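## Task

Pull the pink shorts from the laundry pile and set them on the left arm's side of the table, apart from every other piece. All other pieces must stay on the pile's side. Nothing may end up on the floor, draped over a table edge, or resting on either arm's base. Dropping or tossing laundry is allowed.

## Robot and tools

ROBOT. Two xArm7 arms, left_arm and right_arm, each with seven joints and a parallel two-finger gripper carrying a wrist camera. Fixed cameras: cam_high and cam_low (a stand behind the arms); wrist cameras: cam_left_wrist and cam_right_wrist. All images are 672x504.

FRAMES. Scene frame: origin at table-top height, halfway between the arms' nominal bases; +x points out over the table, +z up, left_arm sits on the +y side (image left/right does not follow arm names). Actual bases: left_arm at (-0.044, +0.265, 0) m, right_arm at (+0.051, -0.378, 0) m, each yawed very slightly. Gripper position, orientation, velocities and wrist camera poses in results are given in that arm's own base frame; table and fixed cameras use the scene frame. Printed hand poses may be wrong by a few cm, more at full reach.

JOINT ROW. Every command row is 16 numbers: left_arm's 7 joint angles then its gripper opening, then right_arm's 7 angles and opening, even when one arm stays still. Joint order per arm: waist, shoulder, upper arm roll, elbow, forearm roll, wrist pitch, wrist roll. Angles are absolute targets in radians (not offsets). The first three joints have their sign flipped relative to the URDF, so in your numbers the ranges are: waist -6.283..6.283, shoulder -2.094..2.059, upper arm roll -6.283..6.283, elbow -0.192..3.927, forearm roll -6.283..6.283, wrist pitch -1.693..3.142, wrist roll -6.283..6.283. A target more than 0.010 rad beyond a limit (and further out than the current angle) is rejected; slightly-past targets are clipped and reported as "joint sent to its limit". Opening: -1 closed to +1 fully open (0.084 m pad gap). Any value you send is a command, so to keep a gripper as is, resend its current command.

TOOLS.
- execute_actions(actions, cameras): actions is a list of up to 15 actions; each action is a list of up to 15 rows, each row one 1/30 s control step; a short action repeats its final row to fill 15 steps. Images appear only for an empty list or when cameras names them (["all"], a list of names, or []).
- move(target, speed, blend, opening_speed, blocking, cameras): target is one 16-number row or a list of up to 15 such rows (absolute joint angles and openings). speed in rad/s, 0.01..3.14, default 0.5, applied to the joint with the longest travel; one value or one per target. blend in rad rounds corners at intermediate targets (0 = stop at each). opening_speed, 0.2 or more per second on the opening scale, ramps the fingers. blocking=false returns after about 0.5 s while the motion continues; a new move replaces a running one. All joints move in lockstep, so the hand follows a curve, and nothing is avoided automatically. Whole path is limited to 10 s.
- wait(seconds 0..10, cameras): holds last commands; ends early if a running move finishes.
- stop(cameras): brakes the current move.
- zoom_image(camera, region [x0,y0,x1,y1] pixels, top-left origin, max 504x504): enlarges part of the latest image from that camera.
- clear_fault(arm): clears a reported torque fault on left_arm or right_arm.
- read_manual(section): licence text only.
- finished_scene(scene): ends the current scene (give its number); irreversible. After ending the first scene, make no further calls in that reply.

RESULTS. Joint positions/velocities: per arm, seven joints then the finger pad gap (m). "Joint targets" shows what joints are currently driven toward; resend them to hold still. grip_measured is the measured opening on the command scale; to hold cloth, command clearly below it. end_effector_position is the pinch point, about 2 cm behind the fingertips; fingers point along gripper +z and close along its y. Joint torques include arm weight and are noisy. move adds a "move:" line: done, off_target, moving, held or fault, possibly limits=held. "joint command not followed" means the inter-arm clearance check altered a step. Wrist depth: a 7x7 grid of distances in mm (172..3000), "-" for no reading. MOTOR HOT appears at 65 °C; 80 °C locks the arm for 30-60 s.

AVOID. Arm-to-arm contact, including closing a gripper on the other arm's fingers, can end the scene. Hard or fast contact with the table or fixed structures fails it. Contact torque over a joint's load limit (waist 42.3, shoulder 42.4, upper arm roll 27, elbow 27, forearm roll 27, wrist pitch 14.5, wrist roll 15.2 N m), or a motor pinned at its limit for 1 s, triggers a torque fault needing clear_fault. Don't push toward unreachable poses or hold long stretched poses (heating). Keep laundry on the table and off the bases; releasing moving items and slams are penalised even though dropping cloth is permitted.

Each tool is called after "Call:" as name([rows], argument=value, ...), one row to a line, values as JSON.

## Session

Call:
execute_actions(actions=[])

Scene clock: 0.00 s.
left_arm: end_effector_position=(+0.2569, +0.0330, +0.1463) grip_measured=+1.00 end_effector_quat_wxyz=(-0.375, +0.127, +0.913, -0.101) | right_arm: end_effector_position=(+0.1890, +0.2763, +0.1822) grip_measured=+1.00 end_effector_quat_wxyz=(-0.055, +0.705, -0.226, +0.670)
Joint positions: left_arm=[-0.438 -0.108 0.318 0.924 0.022 1.618 -2.765 0.084] | right_arm=[-0.146 1.302 -1.728 0.455 -0.125 0.853 2.29 0.084]
Joint velocities: within noise
Joint torques (N m): no reading
Motor temperatures (°C): left_arm=[35 39 39 39 32 41 42] | right_arm=[34 37 39 37 33 35 38]
Wrist depth (mm): cam_left_wrist=[- 265 262 296 2068 502 485 / 799 290 283 304 494 467 437 / 834 515 316 325 430 418 392 / 505 471 430 350 387 378 357 / 448 420 394 371 361 344 327 / 401 383 362 344 331 315 305 / 369 354 336 320 308 295 286] | cam_right_wrist=[2935 - - - - - - / 2948 - - - - - - / 2839 2634 - - - - - / 2547 2634 - 1974 - - - / 2886 2519 1813 2220 - - 698 / 2874 2032 2654 - 2899 605 548 / 2923 2528 2634 2717 567 503 464]
Joint targets: left_arm=[-0.438 -0.108 0.318 0.924 0.022 1.618 -2.765] | right_arm=[-0.146 1.302 -1.728 0.455 -0.125 0.853 2.290]
Tool commands: left_gripper/opening=+1.0 right_gripper/opening=+1.0

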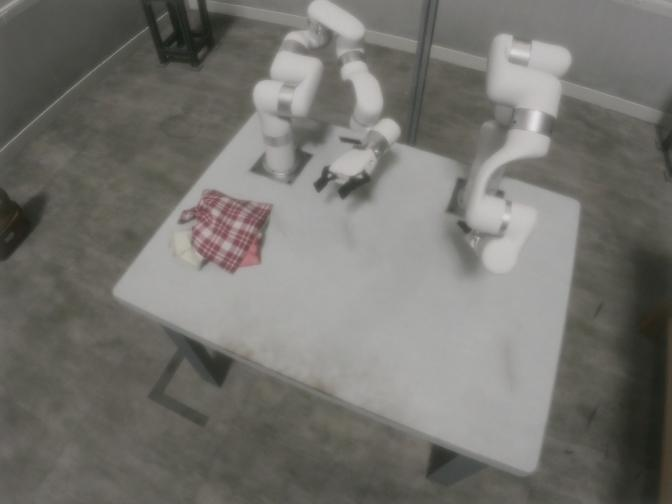

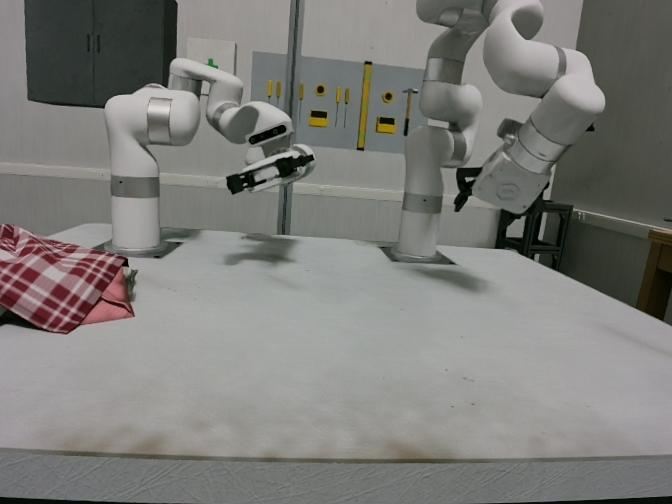

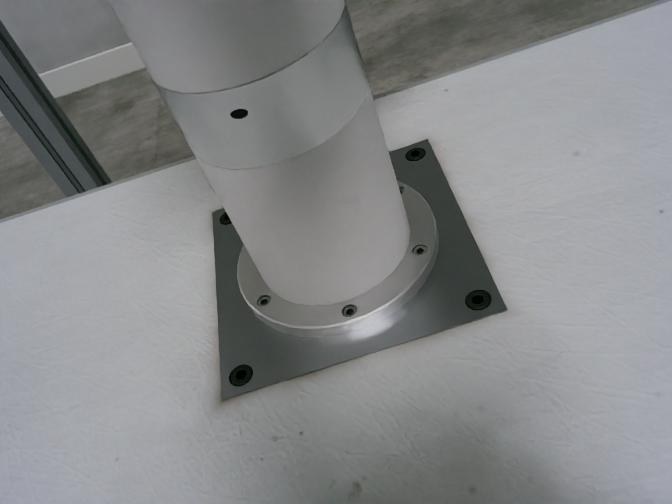

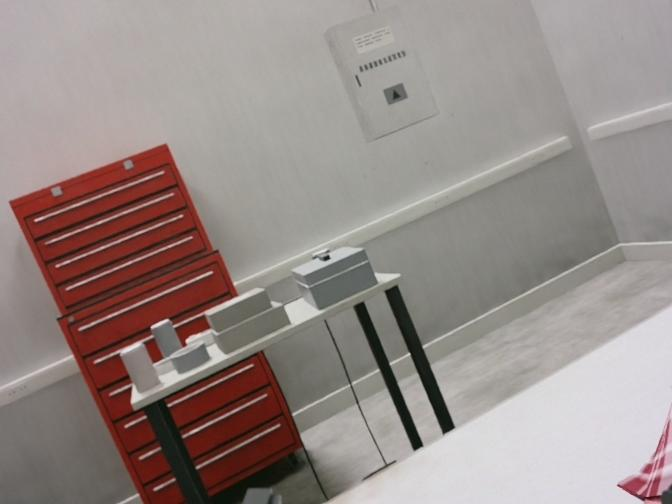

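Call:
move(target=[-0.438,-0.108,0.318,0.924,0.022,1.618,-2.765,1,0,0.769,0,0.831,0,1.6,0,1], speed=1.0, cameras=["all"])

Scene clock: 51.23 s.
left_arm: end_effector_position=(+0.2570, +0.0330, +0.1463) grip_measured=+1.00 end_effector_quat_wxyz=(-0.374, +0.127, +0.913, -0.101) | right_arm: end_effector_position=(+0.2501, +0.0000, +0.3500) grip_measured=+1.00 end_effector_quat_wxyz=(+0.000, +1.000, +0.000, +0.000)
Joint positions: left_arm=[-0.438 -0.108 0.318 0.924 0.022 1.618 -2.765 0.084] | right_arm=[0 0.769 0 0.831 0 1.6 0 0.084]
Joint torques (N m): left_arm=[-0.11 30.34 4.06 8.14 -1.83 -1.58 -0.25] | right_arm=[5.3 -0.72 2.33 17.66 2.47 0.47 -0.72]
Wrist depth (mm): cam_left_wrist=[- 265 263 297 2068 503 483 / 796 290 284 304 494 467 436 / 834 514 316 326 425 417 393 / 505 470 430 350 387 377 357 / 447 420 393 371 361 344 327 / 402 383 363 344 331 315 305 / 368 353 336 320 309 295 286] | cam_right_wrist=[479 481 480 480 461 483 1307 / 478 480 480 413 423 477 1300 / 479 479 428 408 401 483 483 / 478 480 419 415 394 432 483 / 479 479 446 421 410 423 483 / 479 479 480 472 482 482 483 / 480 480 480 481 482 483 484]
Joint targets: left_arm=[-0.438 -0.108 0.318 0.924 0.022 1.618 -2.765] | right_arm=[0.000 0.769 0.000 0.831 0.000 1.600 0.000]
move: done

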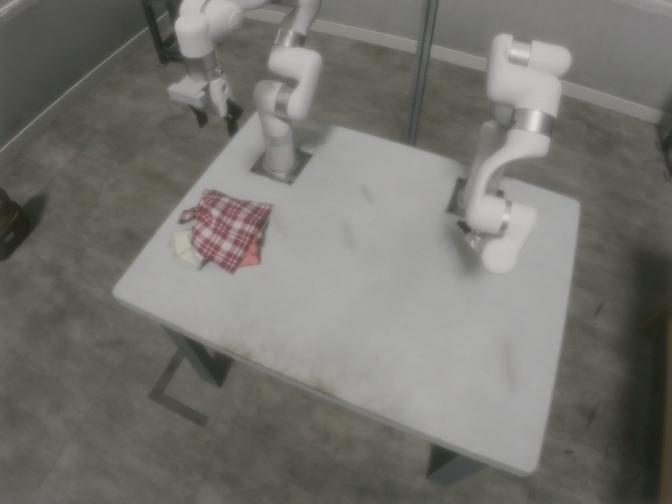

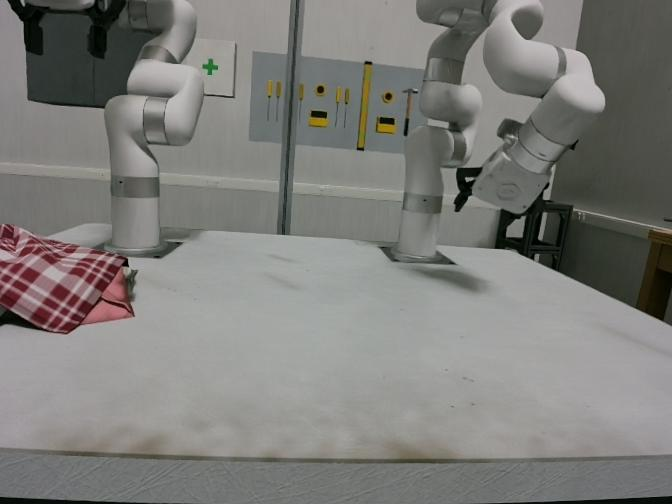

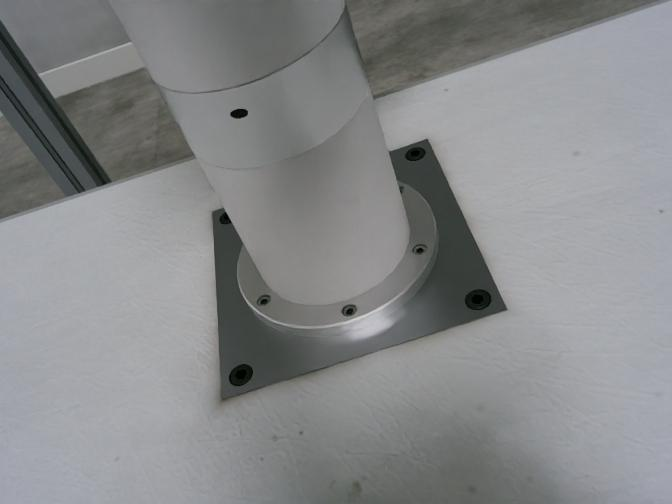

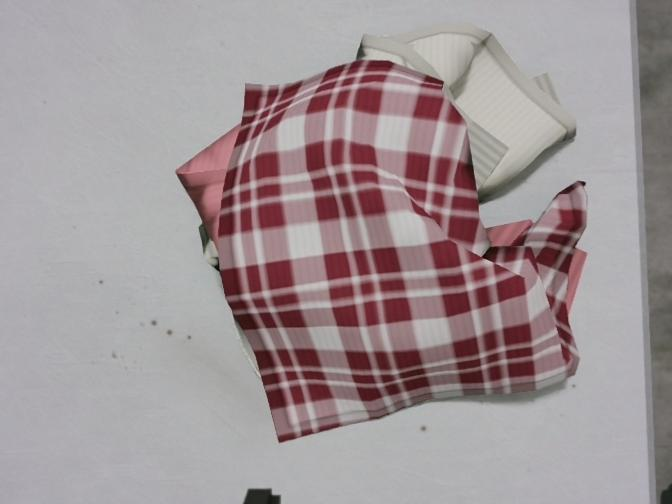

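Call:
move(target=[-0.438,-0.108,0.318,0.924,0.022,1.618,-2.765,1,-0.353,0.136,0,0.730,0,0.866,-1.217,1], speed=1.0, cameras=["all"])

Scene clock: 86.20 s.
left_arm: end_effector_position=(+0.2570, +0.0330, +0.1463) grip_measured=+1.00 end_effector_quat_wxyz=(-0.374, +0.127, +0.913, -0.101) | right_arm: end_effector_position=(+0.3748, +0.1381, +0.1501) grip_measured=+1.00 end_effector_quat_wxyz=(+0.000, +0.707, +0.707, +0.000)
Joint positions: left_arm=[-0.438 -0.108 0.318 0.924 0.022 1.618 -2.765 0.084] | right_arm=[-0.353 0.136 0 0.73 0 0.866 -1.217 0.084]
Joint torques (N m): left_arm=[0.74 30.32 4.08 7.94 -1.71 -1.63 -0.59] | right_arm=[-6.45 11.93 -1.53 12.38 2.27 -2.51 -0.62]
Motor temperatures (°C): left_arm=[35 40 39 40 32 41 41] | right_arm=[34 37 40 45 33 35 38]
Wrist depth (mm): cam_left_wrist=[- 265 263 296 2087 502 483 / 794 290 283 304 494 468 437 / 836 516 317 325 425 418 392 / 505 469 431 350 386 376 357 / 448 419 393 370 361 343 327 / 401 384 363 344 332 316 305 / 368 354 336 319 309 295 286] | cam_right_wrist=[279 280 280 280 280 281 281 / 279 279 280 280 280 281 281 / 279 280 280 280 280 280 281 / 279 280 280 280 281 281 281 / 279 280 280 280 280 281 281 / 279 279 280 280 280 281 281 / 279 279 279 252 272 281 281]
Joint targets: left_arm=[-0.438 -0.108 0.318 0.924 0.022 1.618 -2.765] | right_arm=[-0.353 0.136 0.000 0.730 0.000 0.866 -1.217]
move: done

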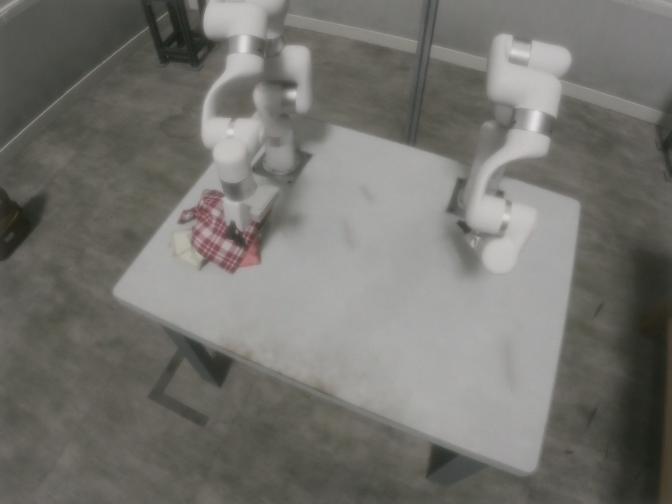

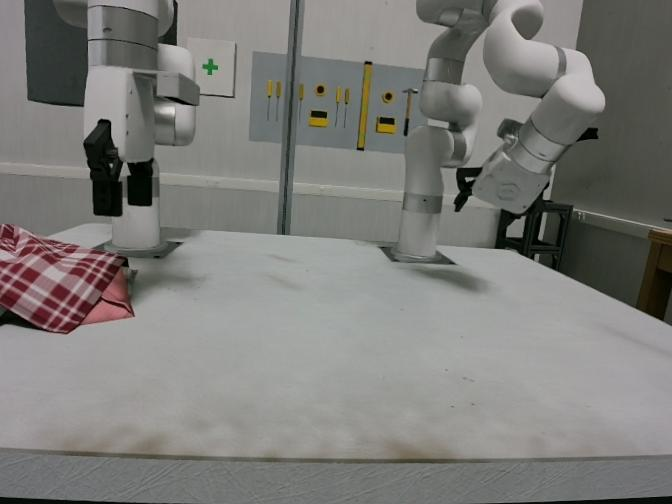

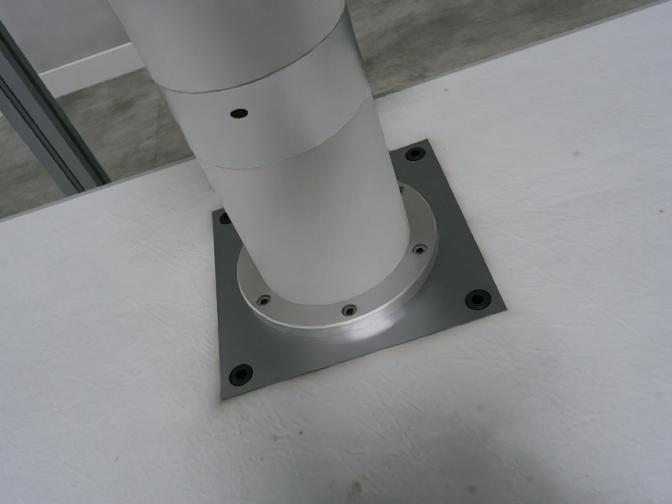

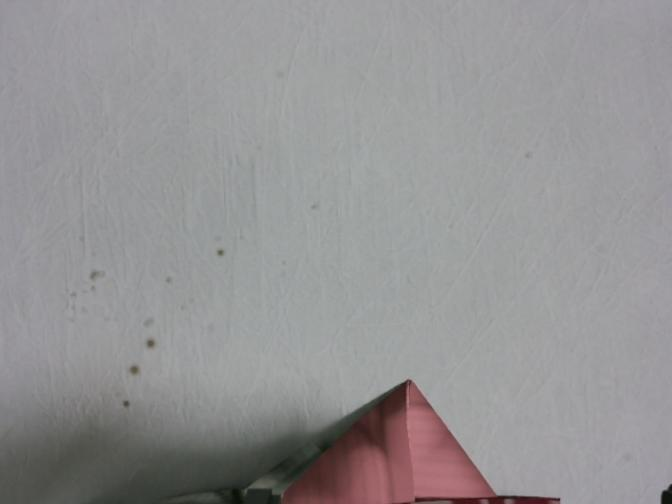

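Call:
move([
  [-0.438,-0.108,0.318,0.924,0.022,1.618,-2.765,1,-0.3243,-0.164,0,0.6175,0,0.453,-1.2465,1],
  [-0.438,-0.108,0.318,0.924,0.022,1.618,-2.765,1,-0.3243,-0.164,0,0.6175,0,0.453,-1.2465,-1],
], speed=0.5, opening_speed=1.5, cameras=["cam_low","cam_right_wrist"])

Scene clock: 99.73 s.
left_arm: end_effector_position=(+0.2570, +0.0330, +0.1463) grip_measured=+1.00 end_effector_quat_wxyz=(-0.374, +0.127, +0.913, -0.101) | right_arm: end_effector_position=(+0.3749, +0.1260, +0.0221) grip_measured=-0.96 end_effector_quat_wxyz=(+0.000, +0.707, +0.707, +0.000)
Joint positions: left_arm=[-0.438 -0.108 0.318 0.924 0.022 1.618 -2.765 0.084] | right_arm=[-0.324 -0.164 0 0.617 0 0.453 -1.247 0.002]
Joint torques (N m): left_arm=[1.81 30.31 3.99 7.94 -1.67 -1.58 -1.09] | right_arm=[5.08 10.31 -0.67 5.68 2.01 1.43 -0.65]
Wrist depth (mm): cam_left_wrist=[- 265 263 296 2087 502 484 / 793 290 283 304 493 468 436 / 832 515 317 325 423 417 393 / 504 471 431 351 387 377 357 / 447 419 393 371 361 344 327 / 401 383 363 344 332 316 305 / 369 354 336 320 308 296 285] | cam_right_wrist=[- - - - - - - / - - - - - - - / - - - - - - - / - - - - - - - / - - - - - - - / - - - - - - - / - - - - - - -]
Joint targets: left_arm=[-0.438 -0.108 0.318 0.924 0.022 1.618 -2.765] | right_arm=[-0.324 -0.164 0.000 0.618 0.000 0.453 -1.247]
move: done
Images, in order (width x height): cam_low 672x504, cam_right_wrist 672x504.

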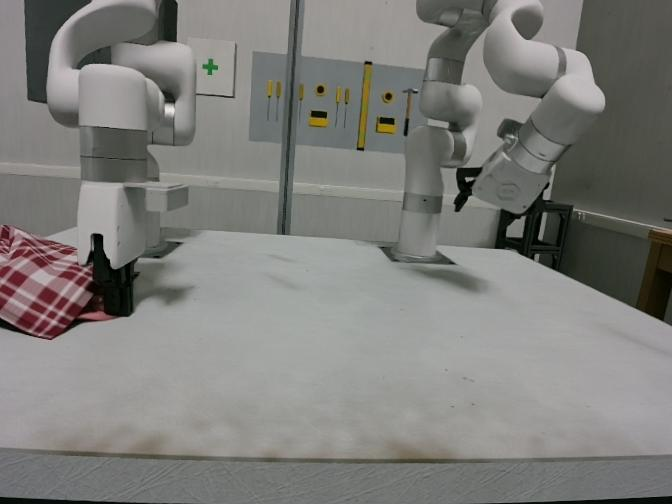

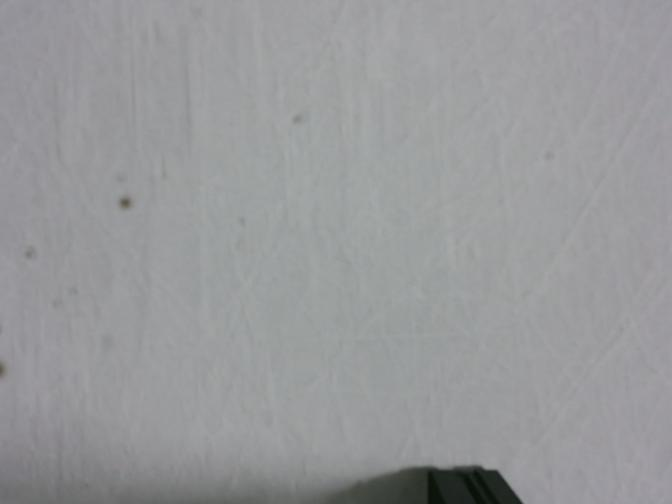

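Call:
move(target=[-0.438,-0.108,0.318,0.924,0.022,1.618,-2.765,1,-0.7216,-0.356,0,1.0205,0,0.665,-0.849,-1], speed=0.25, cameras=["all"])

Scene clock: 107.90 s.
left_arm: end_effector_position=(+0.2570, +0.0330, +0.1463) grip_measured=+1.00 end_effector_quat_wxyz=(-0.374, +0.127, +0.913, -0.101) | right_arm: end_effector_position=(+0.3750, +0.3299, +0.0500) grip_measured=-0.97 end_effector_quat_wxyz=(+0.000, +0.707, +0.707, +0.000)
Joint positions: left_arm=[-0.438 -0.108 0.318 0.924 0.022 1.618 -2.765 0.084] | right_arm=[-0.722 -0.356 0 1.02 0 0.665 -0.849 0.001]
Joint torques (N m): left_arm=[2.56 30.09 4.04 8.11 -1.8 -1.56 -1.45] | right_arm=[-6.04 20.47 0.82 15.84 1.79 0.33 0.79]
Wrist depth (mm): cam_left_wrist=[- 265 263 296 2080 503 484 / 794 290 283 304 492 466 438 / 836 515 316 326 424 418 393 / 506 470 430 350 387 377 357 / 447 419 393 371 361 344 327 / 401 383 363 344 332 315 305 / 368 354 336 320 309 295 286] | cam_right_wrist=[179 179 179 179 179 180 180 / 179 179 179 179 179 180 180 / 179 179 179 179 180 180 180 / 179 179 179 179 180 180 180 / 179 179 179 179 180 180 180 / 179 179 179 179 180 180 180 / 179 179 179 179 180 180 180]
Joint targets: left_arm=[-0.438 -0.108 0.318 0.924 0.022 1.618 -2.765] | right_arm=[-0.722 -0.356 0.000 1.020 0.000 0.665 -0.849]
move: done

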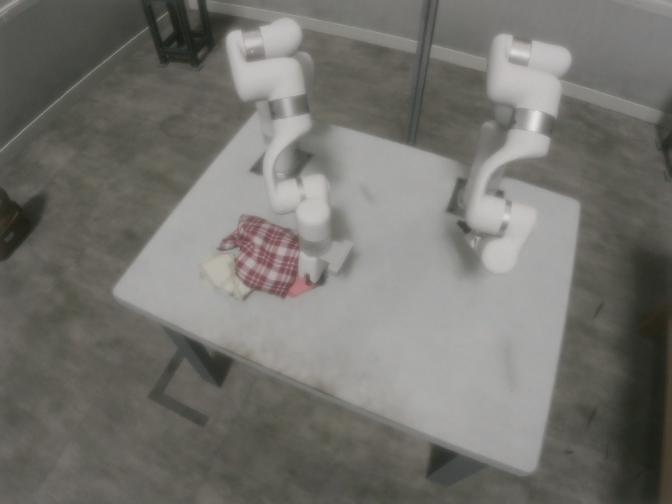

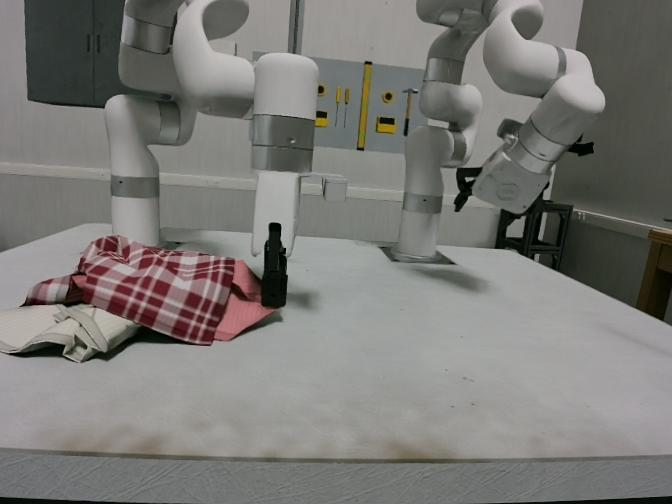

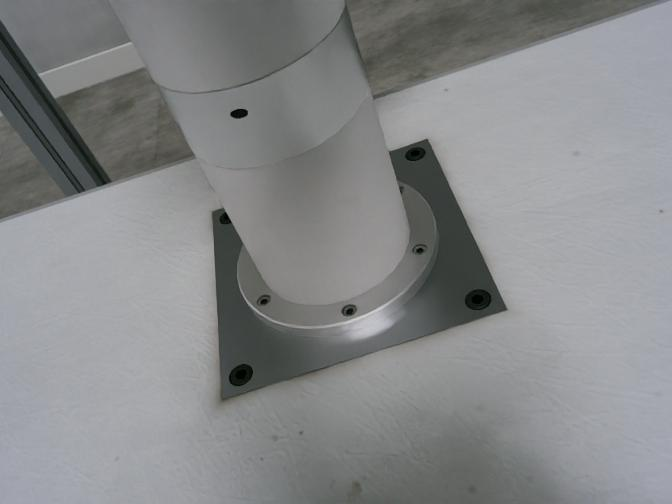

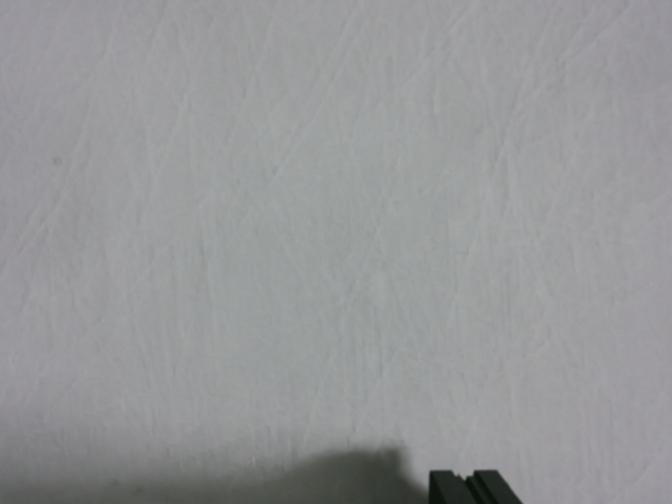

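Call:
move(target=[-0.438,-0.108,0.318,0.924,0.022,1.618,-2.765,1,-0.3805,0.218,0,1.3805,0,1.599,-1.19,-1], speed=0.4, cameras=["cam_high","cam_low"])

Scene clock: 120.13 s.
left_arm: end_effector_position=(+0.2570, +0.0330, +0.1463) grip_measured=+1.00 end_effector_quat_wxyz=(-0.374, +0.127, +0.913, -0.101) | right_arm: end_effector_position=(+0.3751, +0.1500, +0.3998) grip_measured=-0.97 end_effector_quat_wxyz=(+0.000, +0.707, +0.707, +0.000)
Joint positions: left_arm=[-0.438 -0.108 0.318 0.924 0.022 1.618 -2.765 0.084] | right_arm=[-0.381 0.218 0 1.38 0 1.599 -1.19 0.001]
Joint torques (N m): left_arm=[2.5 30.31 4.08 7.94 -1.7 -1.58 -1.65] | right_arm=[5.37 17.08 0.91 17.69 1.55 0.33 -0.52]
Wrist depth (mm): cam_left_wrist=[- 265 263 297 2068 502 483 / 799 291 284 304 493 466 437 / 833 512 316 325 426 417 393 / 505 469 431 350 387 377 357 / 448 420 393 371 361 344 327 / 401 383 362 344 331 315 305 / 369 354 336 320 309 295 286] | cam_right_wrist=[530 532 530 532 533 532 533 / 530 531 530 531 532 532 532 / 530 530 530 517 532 532 533 / 530 530 531 501 481 533 533 / 529 528 530 508 479 532 533 / 530 531 528 330 324 509 531 / 530 529 506 - 473 532 533]
Joint targets: left_arm=[-0.438 -0.108 0.318 0.924 0.022 1.618 -2.765] | right_arm=[-0.380 0.218 0.000 1.381 0.000 1.599 -1.190]
move: done
Images, in order (width x height): cam_high 672x504, cam_low 672x504.

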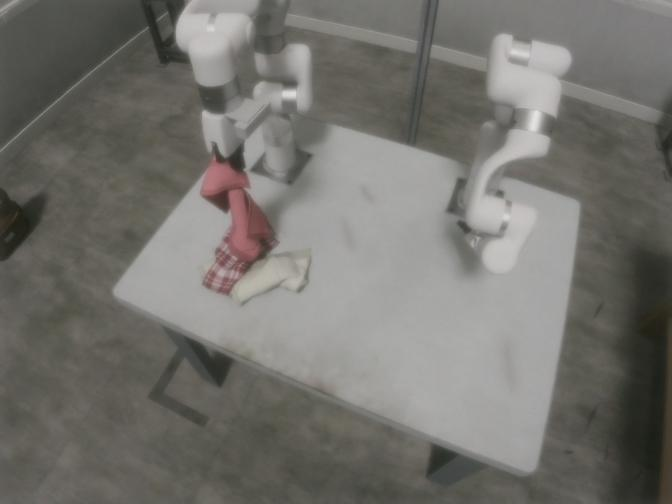

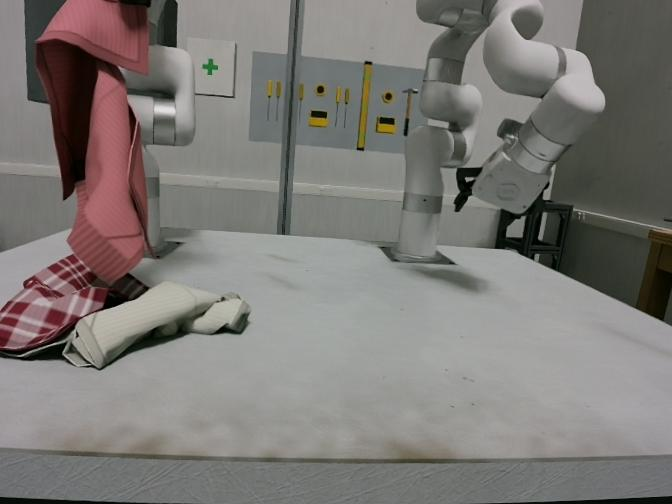

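Call:
move([
  [-0.438,-0.108,0.318,0.924,0.022,1.618,-2.765,1,-0.3805,-0.019,0,1.973,0,1.992,-1.19,-1],
  [-0.438,-0.108,0.318,0.924,0.022,1.618,-2.765,1,-0.95,-0.203,0,2.018,0,1.815,-0.6,-1],
  [-0.438,-0.108,0.318,0.924,0.022,1.618,-2.765,1,-1.03,-1.031,0,2.204,0,1.173,-0.6,-1],
], speed=[0.5,0.5,0.4], blend=[0.05,0.1,0], cameras=["cam_high","cam_low","cam_right_wrist"])

Scene clock: 142.67 s.
left_arm: end_effector_position=(+0.2570, +0.0330, +0.1463) grip_measured=+1.00 end_effector_quat_wxyz=(-0.374, +0.127, +0.913, -0.101) | right_arm: end_effector_position=(+0.3604, +0.6002, +0.0599) grip_measured=-0.97 end_effector_quat_wxyz=(+0.000, +0.686, +0.728, +0.000)
Joint positions: left_arm=[-0.438 -0.108 0.318 0.924 0.022 1.618 -2.765 0.084] | right_arm=[-1.03 -1.031 0 2.204 0 1.173 -0.6 0.001]
Joint torques (N m): left_arm=[2.55 30.3 3.86 7.88 -1.62 -1.42 -1.66] | right_arm=[-6.59 31.37 2.49 17.39 0.41 -2.44 0.93]
Wrist depth (mm): cam_left_wrist=[- 265 262 296 2093 503 484 / 800 291 283 304 494 467 438 / 836 514 316 325 425 417 393 / 503 470 429 350 387 377 357 / 448 419 394 371 361 344 327 / 400 383 363 344 331 315 305 / 368 354 336 320 309 295 286] | cam_right_wrist=[188 188 188 188 189 189 189 / 188 188 188 188 189 189 189 / 188 188 188 189 189 189 189 / 188 188 188 189 189 189 189 / 188 188 188 188 189 189 189 / 188 188 188 187 - - 189 / 188 188 188 - - - -]
Joint targets: left_arm=[-0.438 -0.108 0.318 0.924 0.022 1.618 -2.765] | right_arm=[-1.030 -1.031 0.000 2.204 0.000 1.173 -0.600]
move: done
Images, in order (width x height): cam_high 672x504, cam_low 672x504, cam_right_wrist 672x504.

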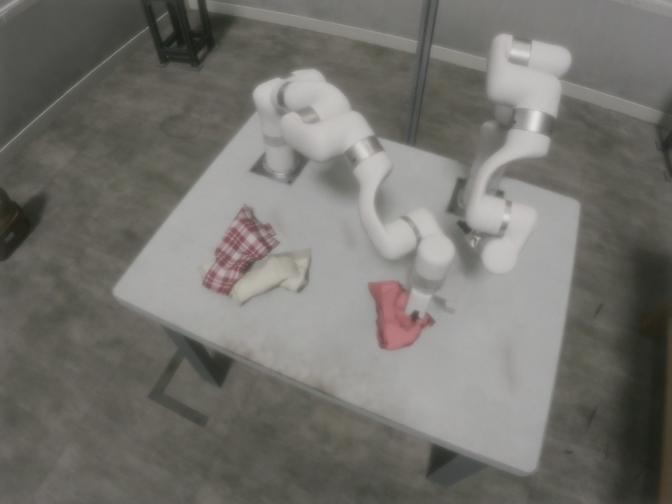

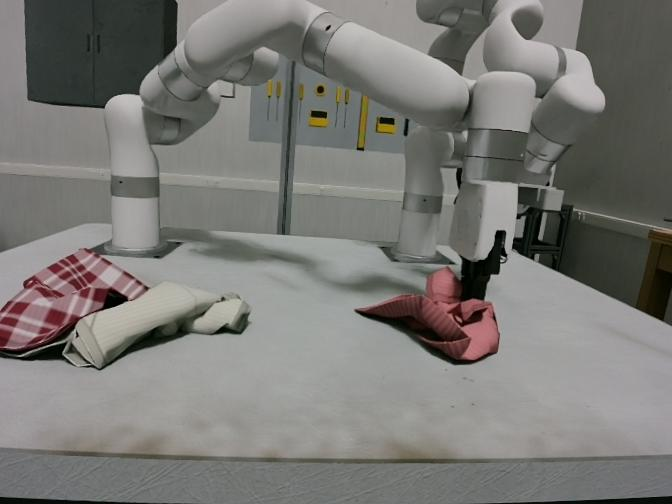

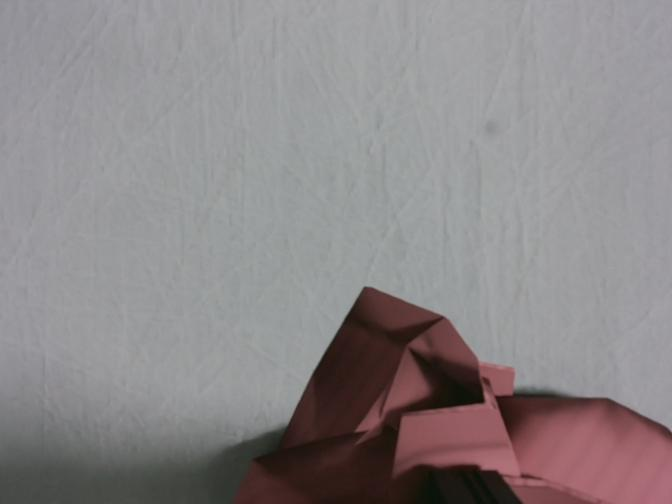

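Call:
move([
  [-0.438,-0.108,0.318,0.924,0.022,1.618,-2.765,1,-1.03,-1.031,0,2.204,0,1.173,-0.6,0.5],
  [-0.438,-0.108,0.318,0.924,0.022,1.618,-2.765,1,-1.03,-0.984,0,2.2925,0,1.308,-0.6,0.5],
  [-0.438,-0.108,0.318,0.924,0.022,1.618,-2.765,1,-0.6,0.0,0,1.6,0,1.6,-0.6,0.5],
], speed=[0.5,0.2,0.8], opening_speed=1.5, cameras=["cam_high","cam_low"])

Scene clock: 159.60 s.
left_arm: end_effector_position=(+0.2570, +0.0330, +0.1463) grip_measured=+1.00 end_effector_quat_wxyz=(-0.374, +0.127, +0.913, -0.101) | right_arm: end_effector_position=(+0.3868, +0.2646, +0.3959) grip_measured=+0.49 end_effector_quat_wxyz=(+0.000, +0.825, +0.565, +0.000)
Joint positions: left_arm=[-0.438 -0.108 0.318 0.924 0.022 1.618 -2.765 0.084] | right_arm=[-0.6 0 0 1.6 0 1.6 -0.6 0.065]
Joint torques (N m): left_arm=[2.47 30.15 4.02 7.97 -1.55 -1.46 -1.71] | right_arm=[5.72 21.7 -1.25 12.95 -0.09 0.38 0.73]
Wrist depth (mm): cam_left_wrist=[- 265 263 296 2087 503 484 / 798 291 283 304 494 469 437 / 833 513 316 326 424 417 393 / 506 469 431 350 387 377 357 / 447 419 393 371 361 344 326 / 401 383 362 344 332 316 305 / 368 354 336 320 309 295 286] | cam_right_wrist=[525 479 501 527 528 528 1348 / 525 522 524 527 528 529 1345 / 526 526 526 527 528 530 1350 / 525 526 526 528 528 528 529 / 525 526 526 507 528 527 529 / 525 525 526 505 475 492 530 / 525 526 527 527 503 488 529]
Joint targets: left_arm=[-0.438 -0.108 0.318 0.924 0.022 1.618 -2.765] | right_arm=[-0.600 0.000 0.000 1.600 0.000 1.600 -0.600]
move: done
Images, in order (width x height): cam_high 672x504, cam_low 672x504.

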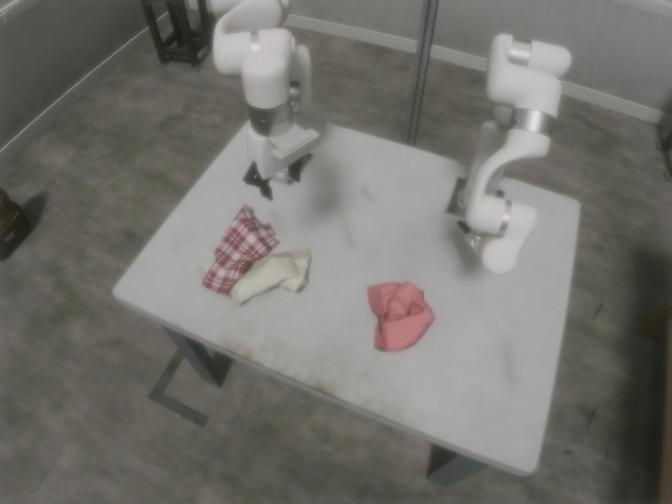

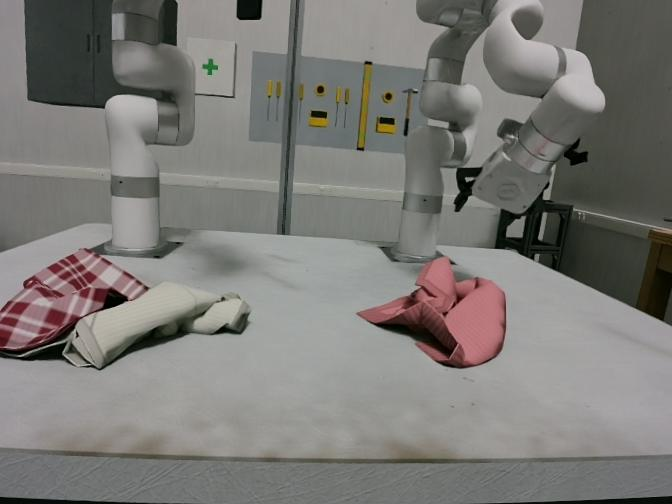

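Call:
finished_scene(scene=1)

The scene is finished: the task was done.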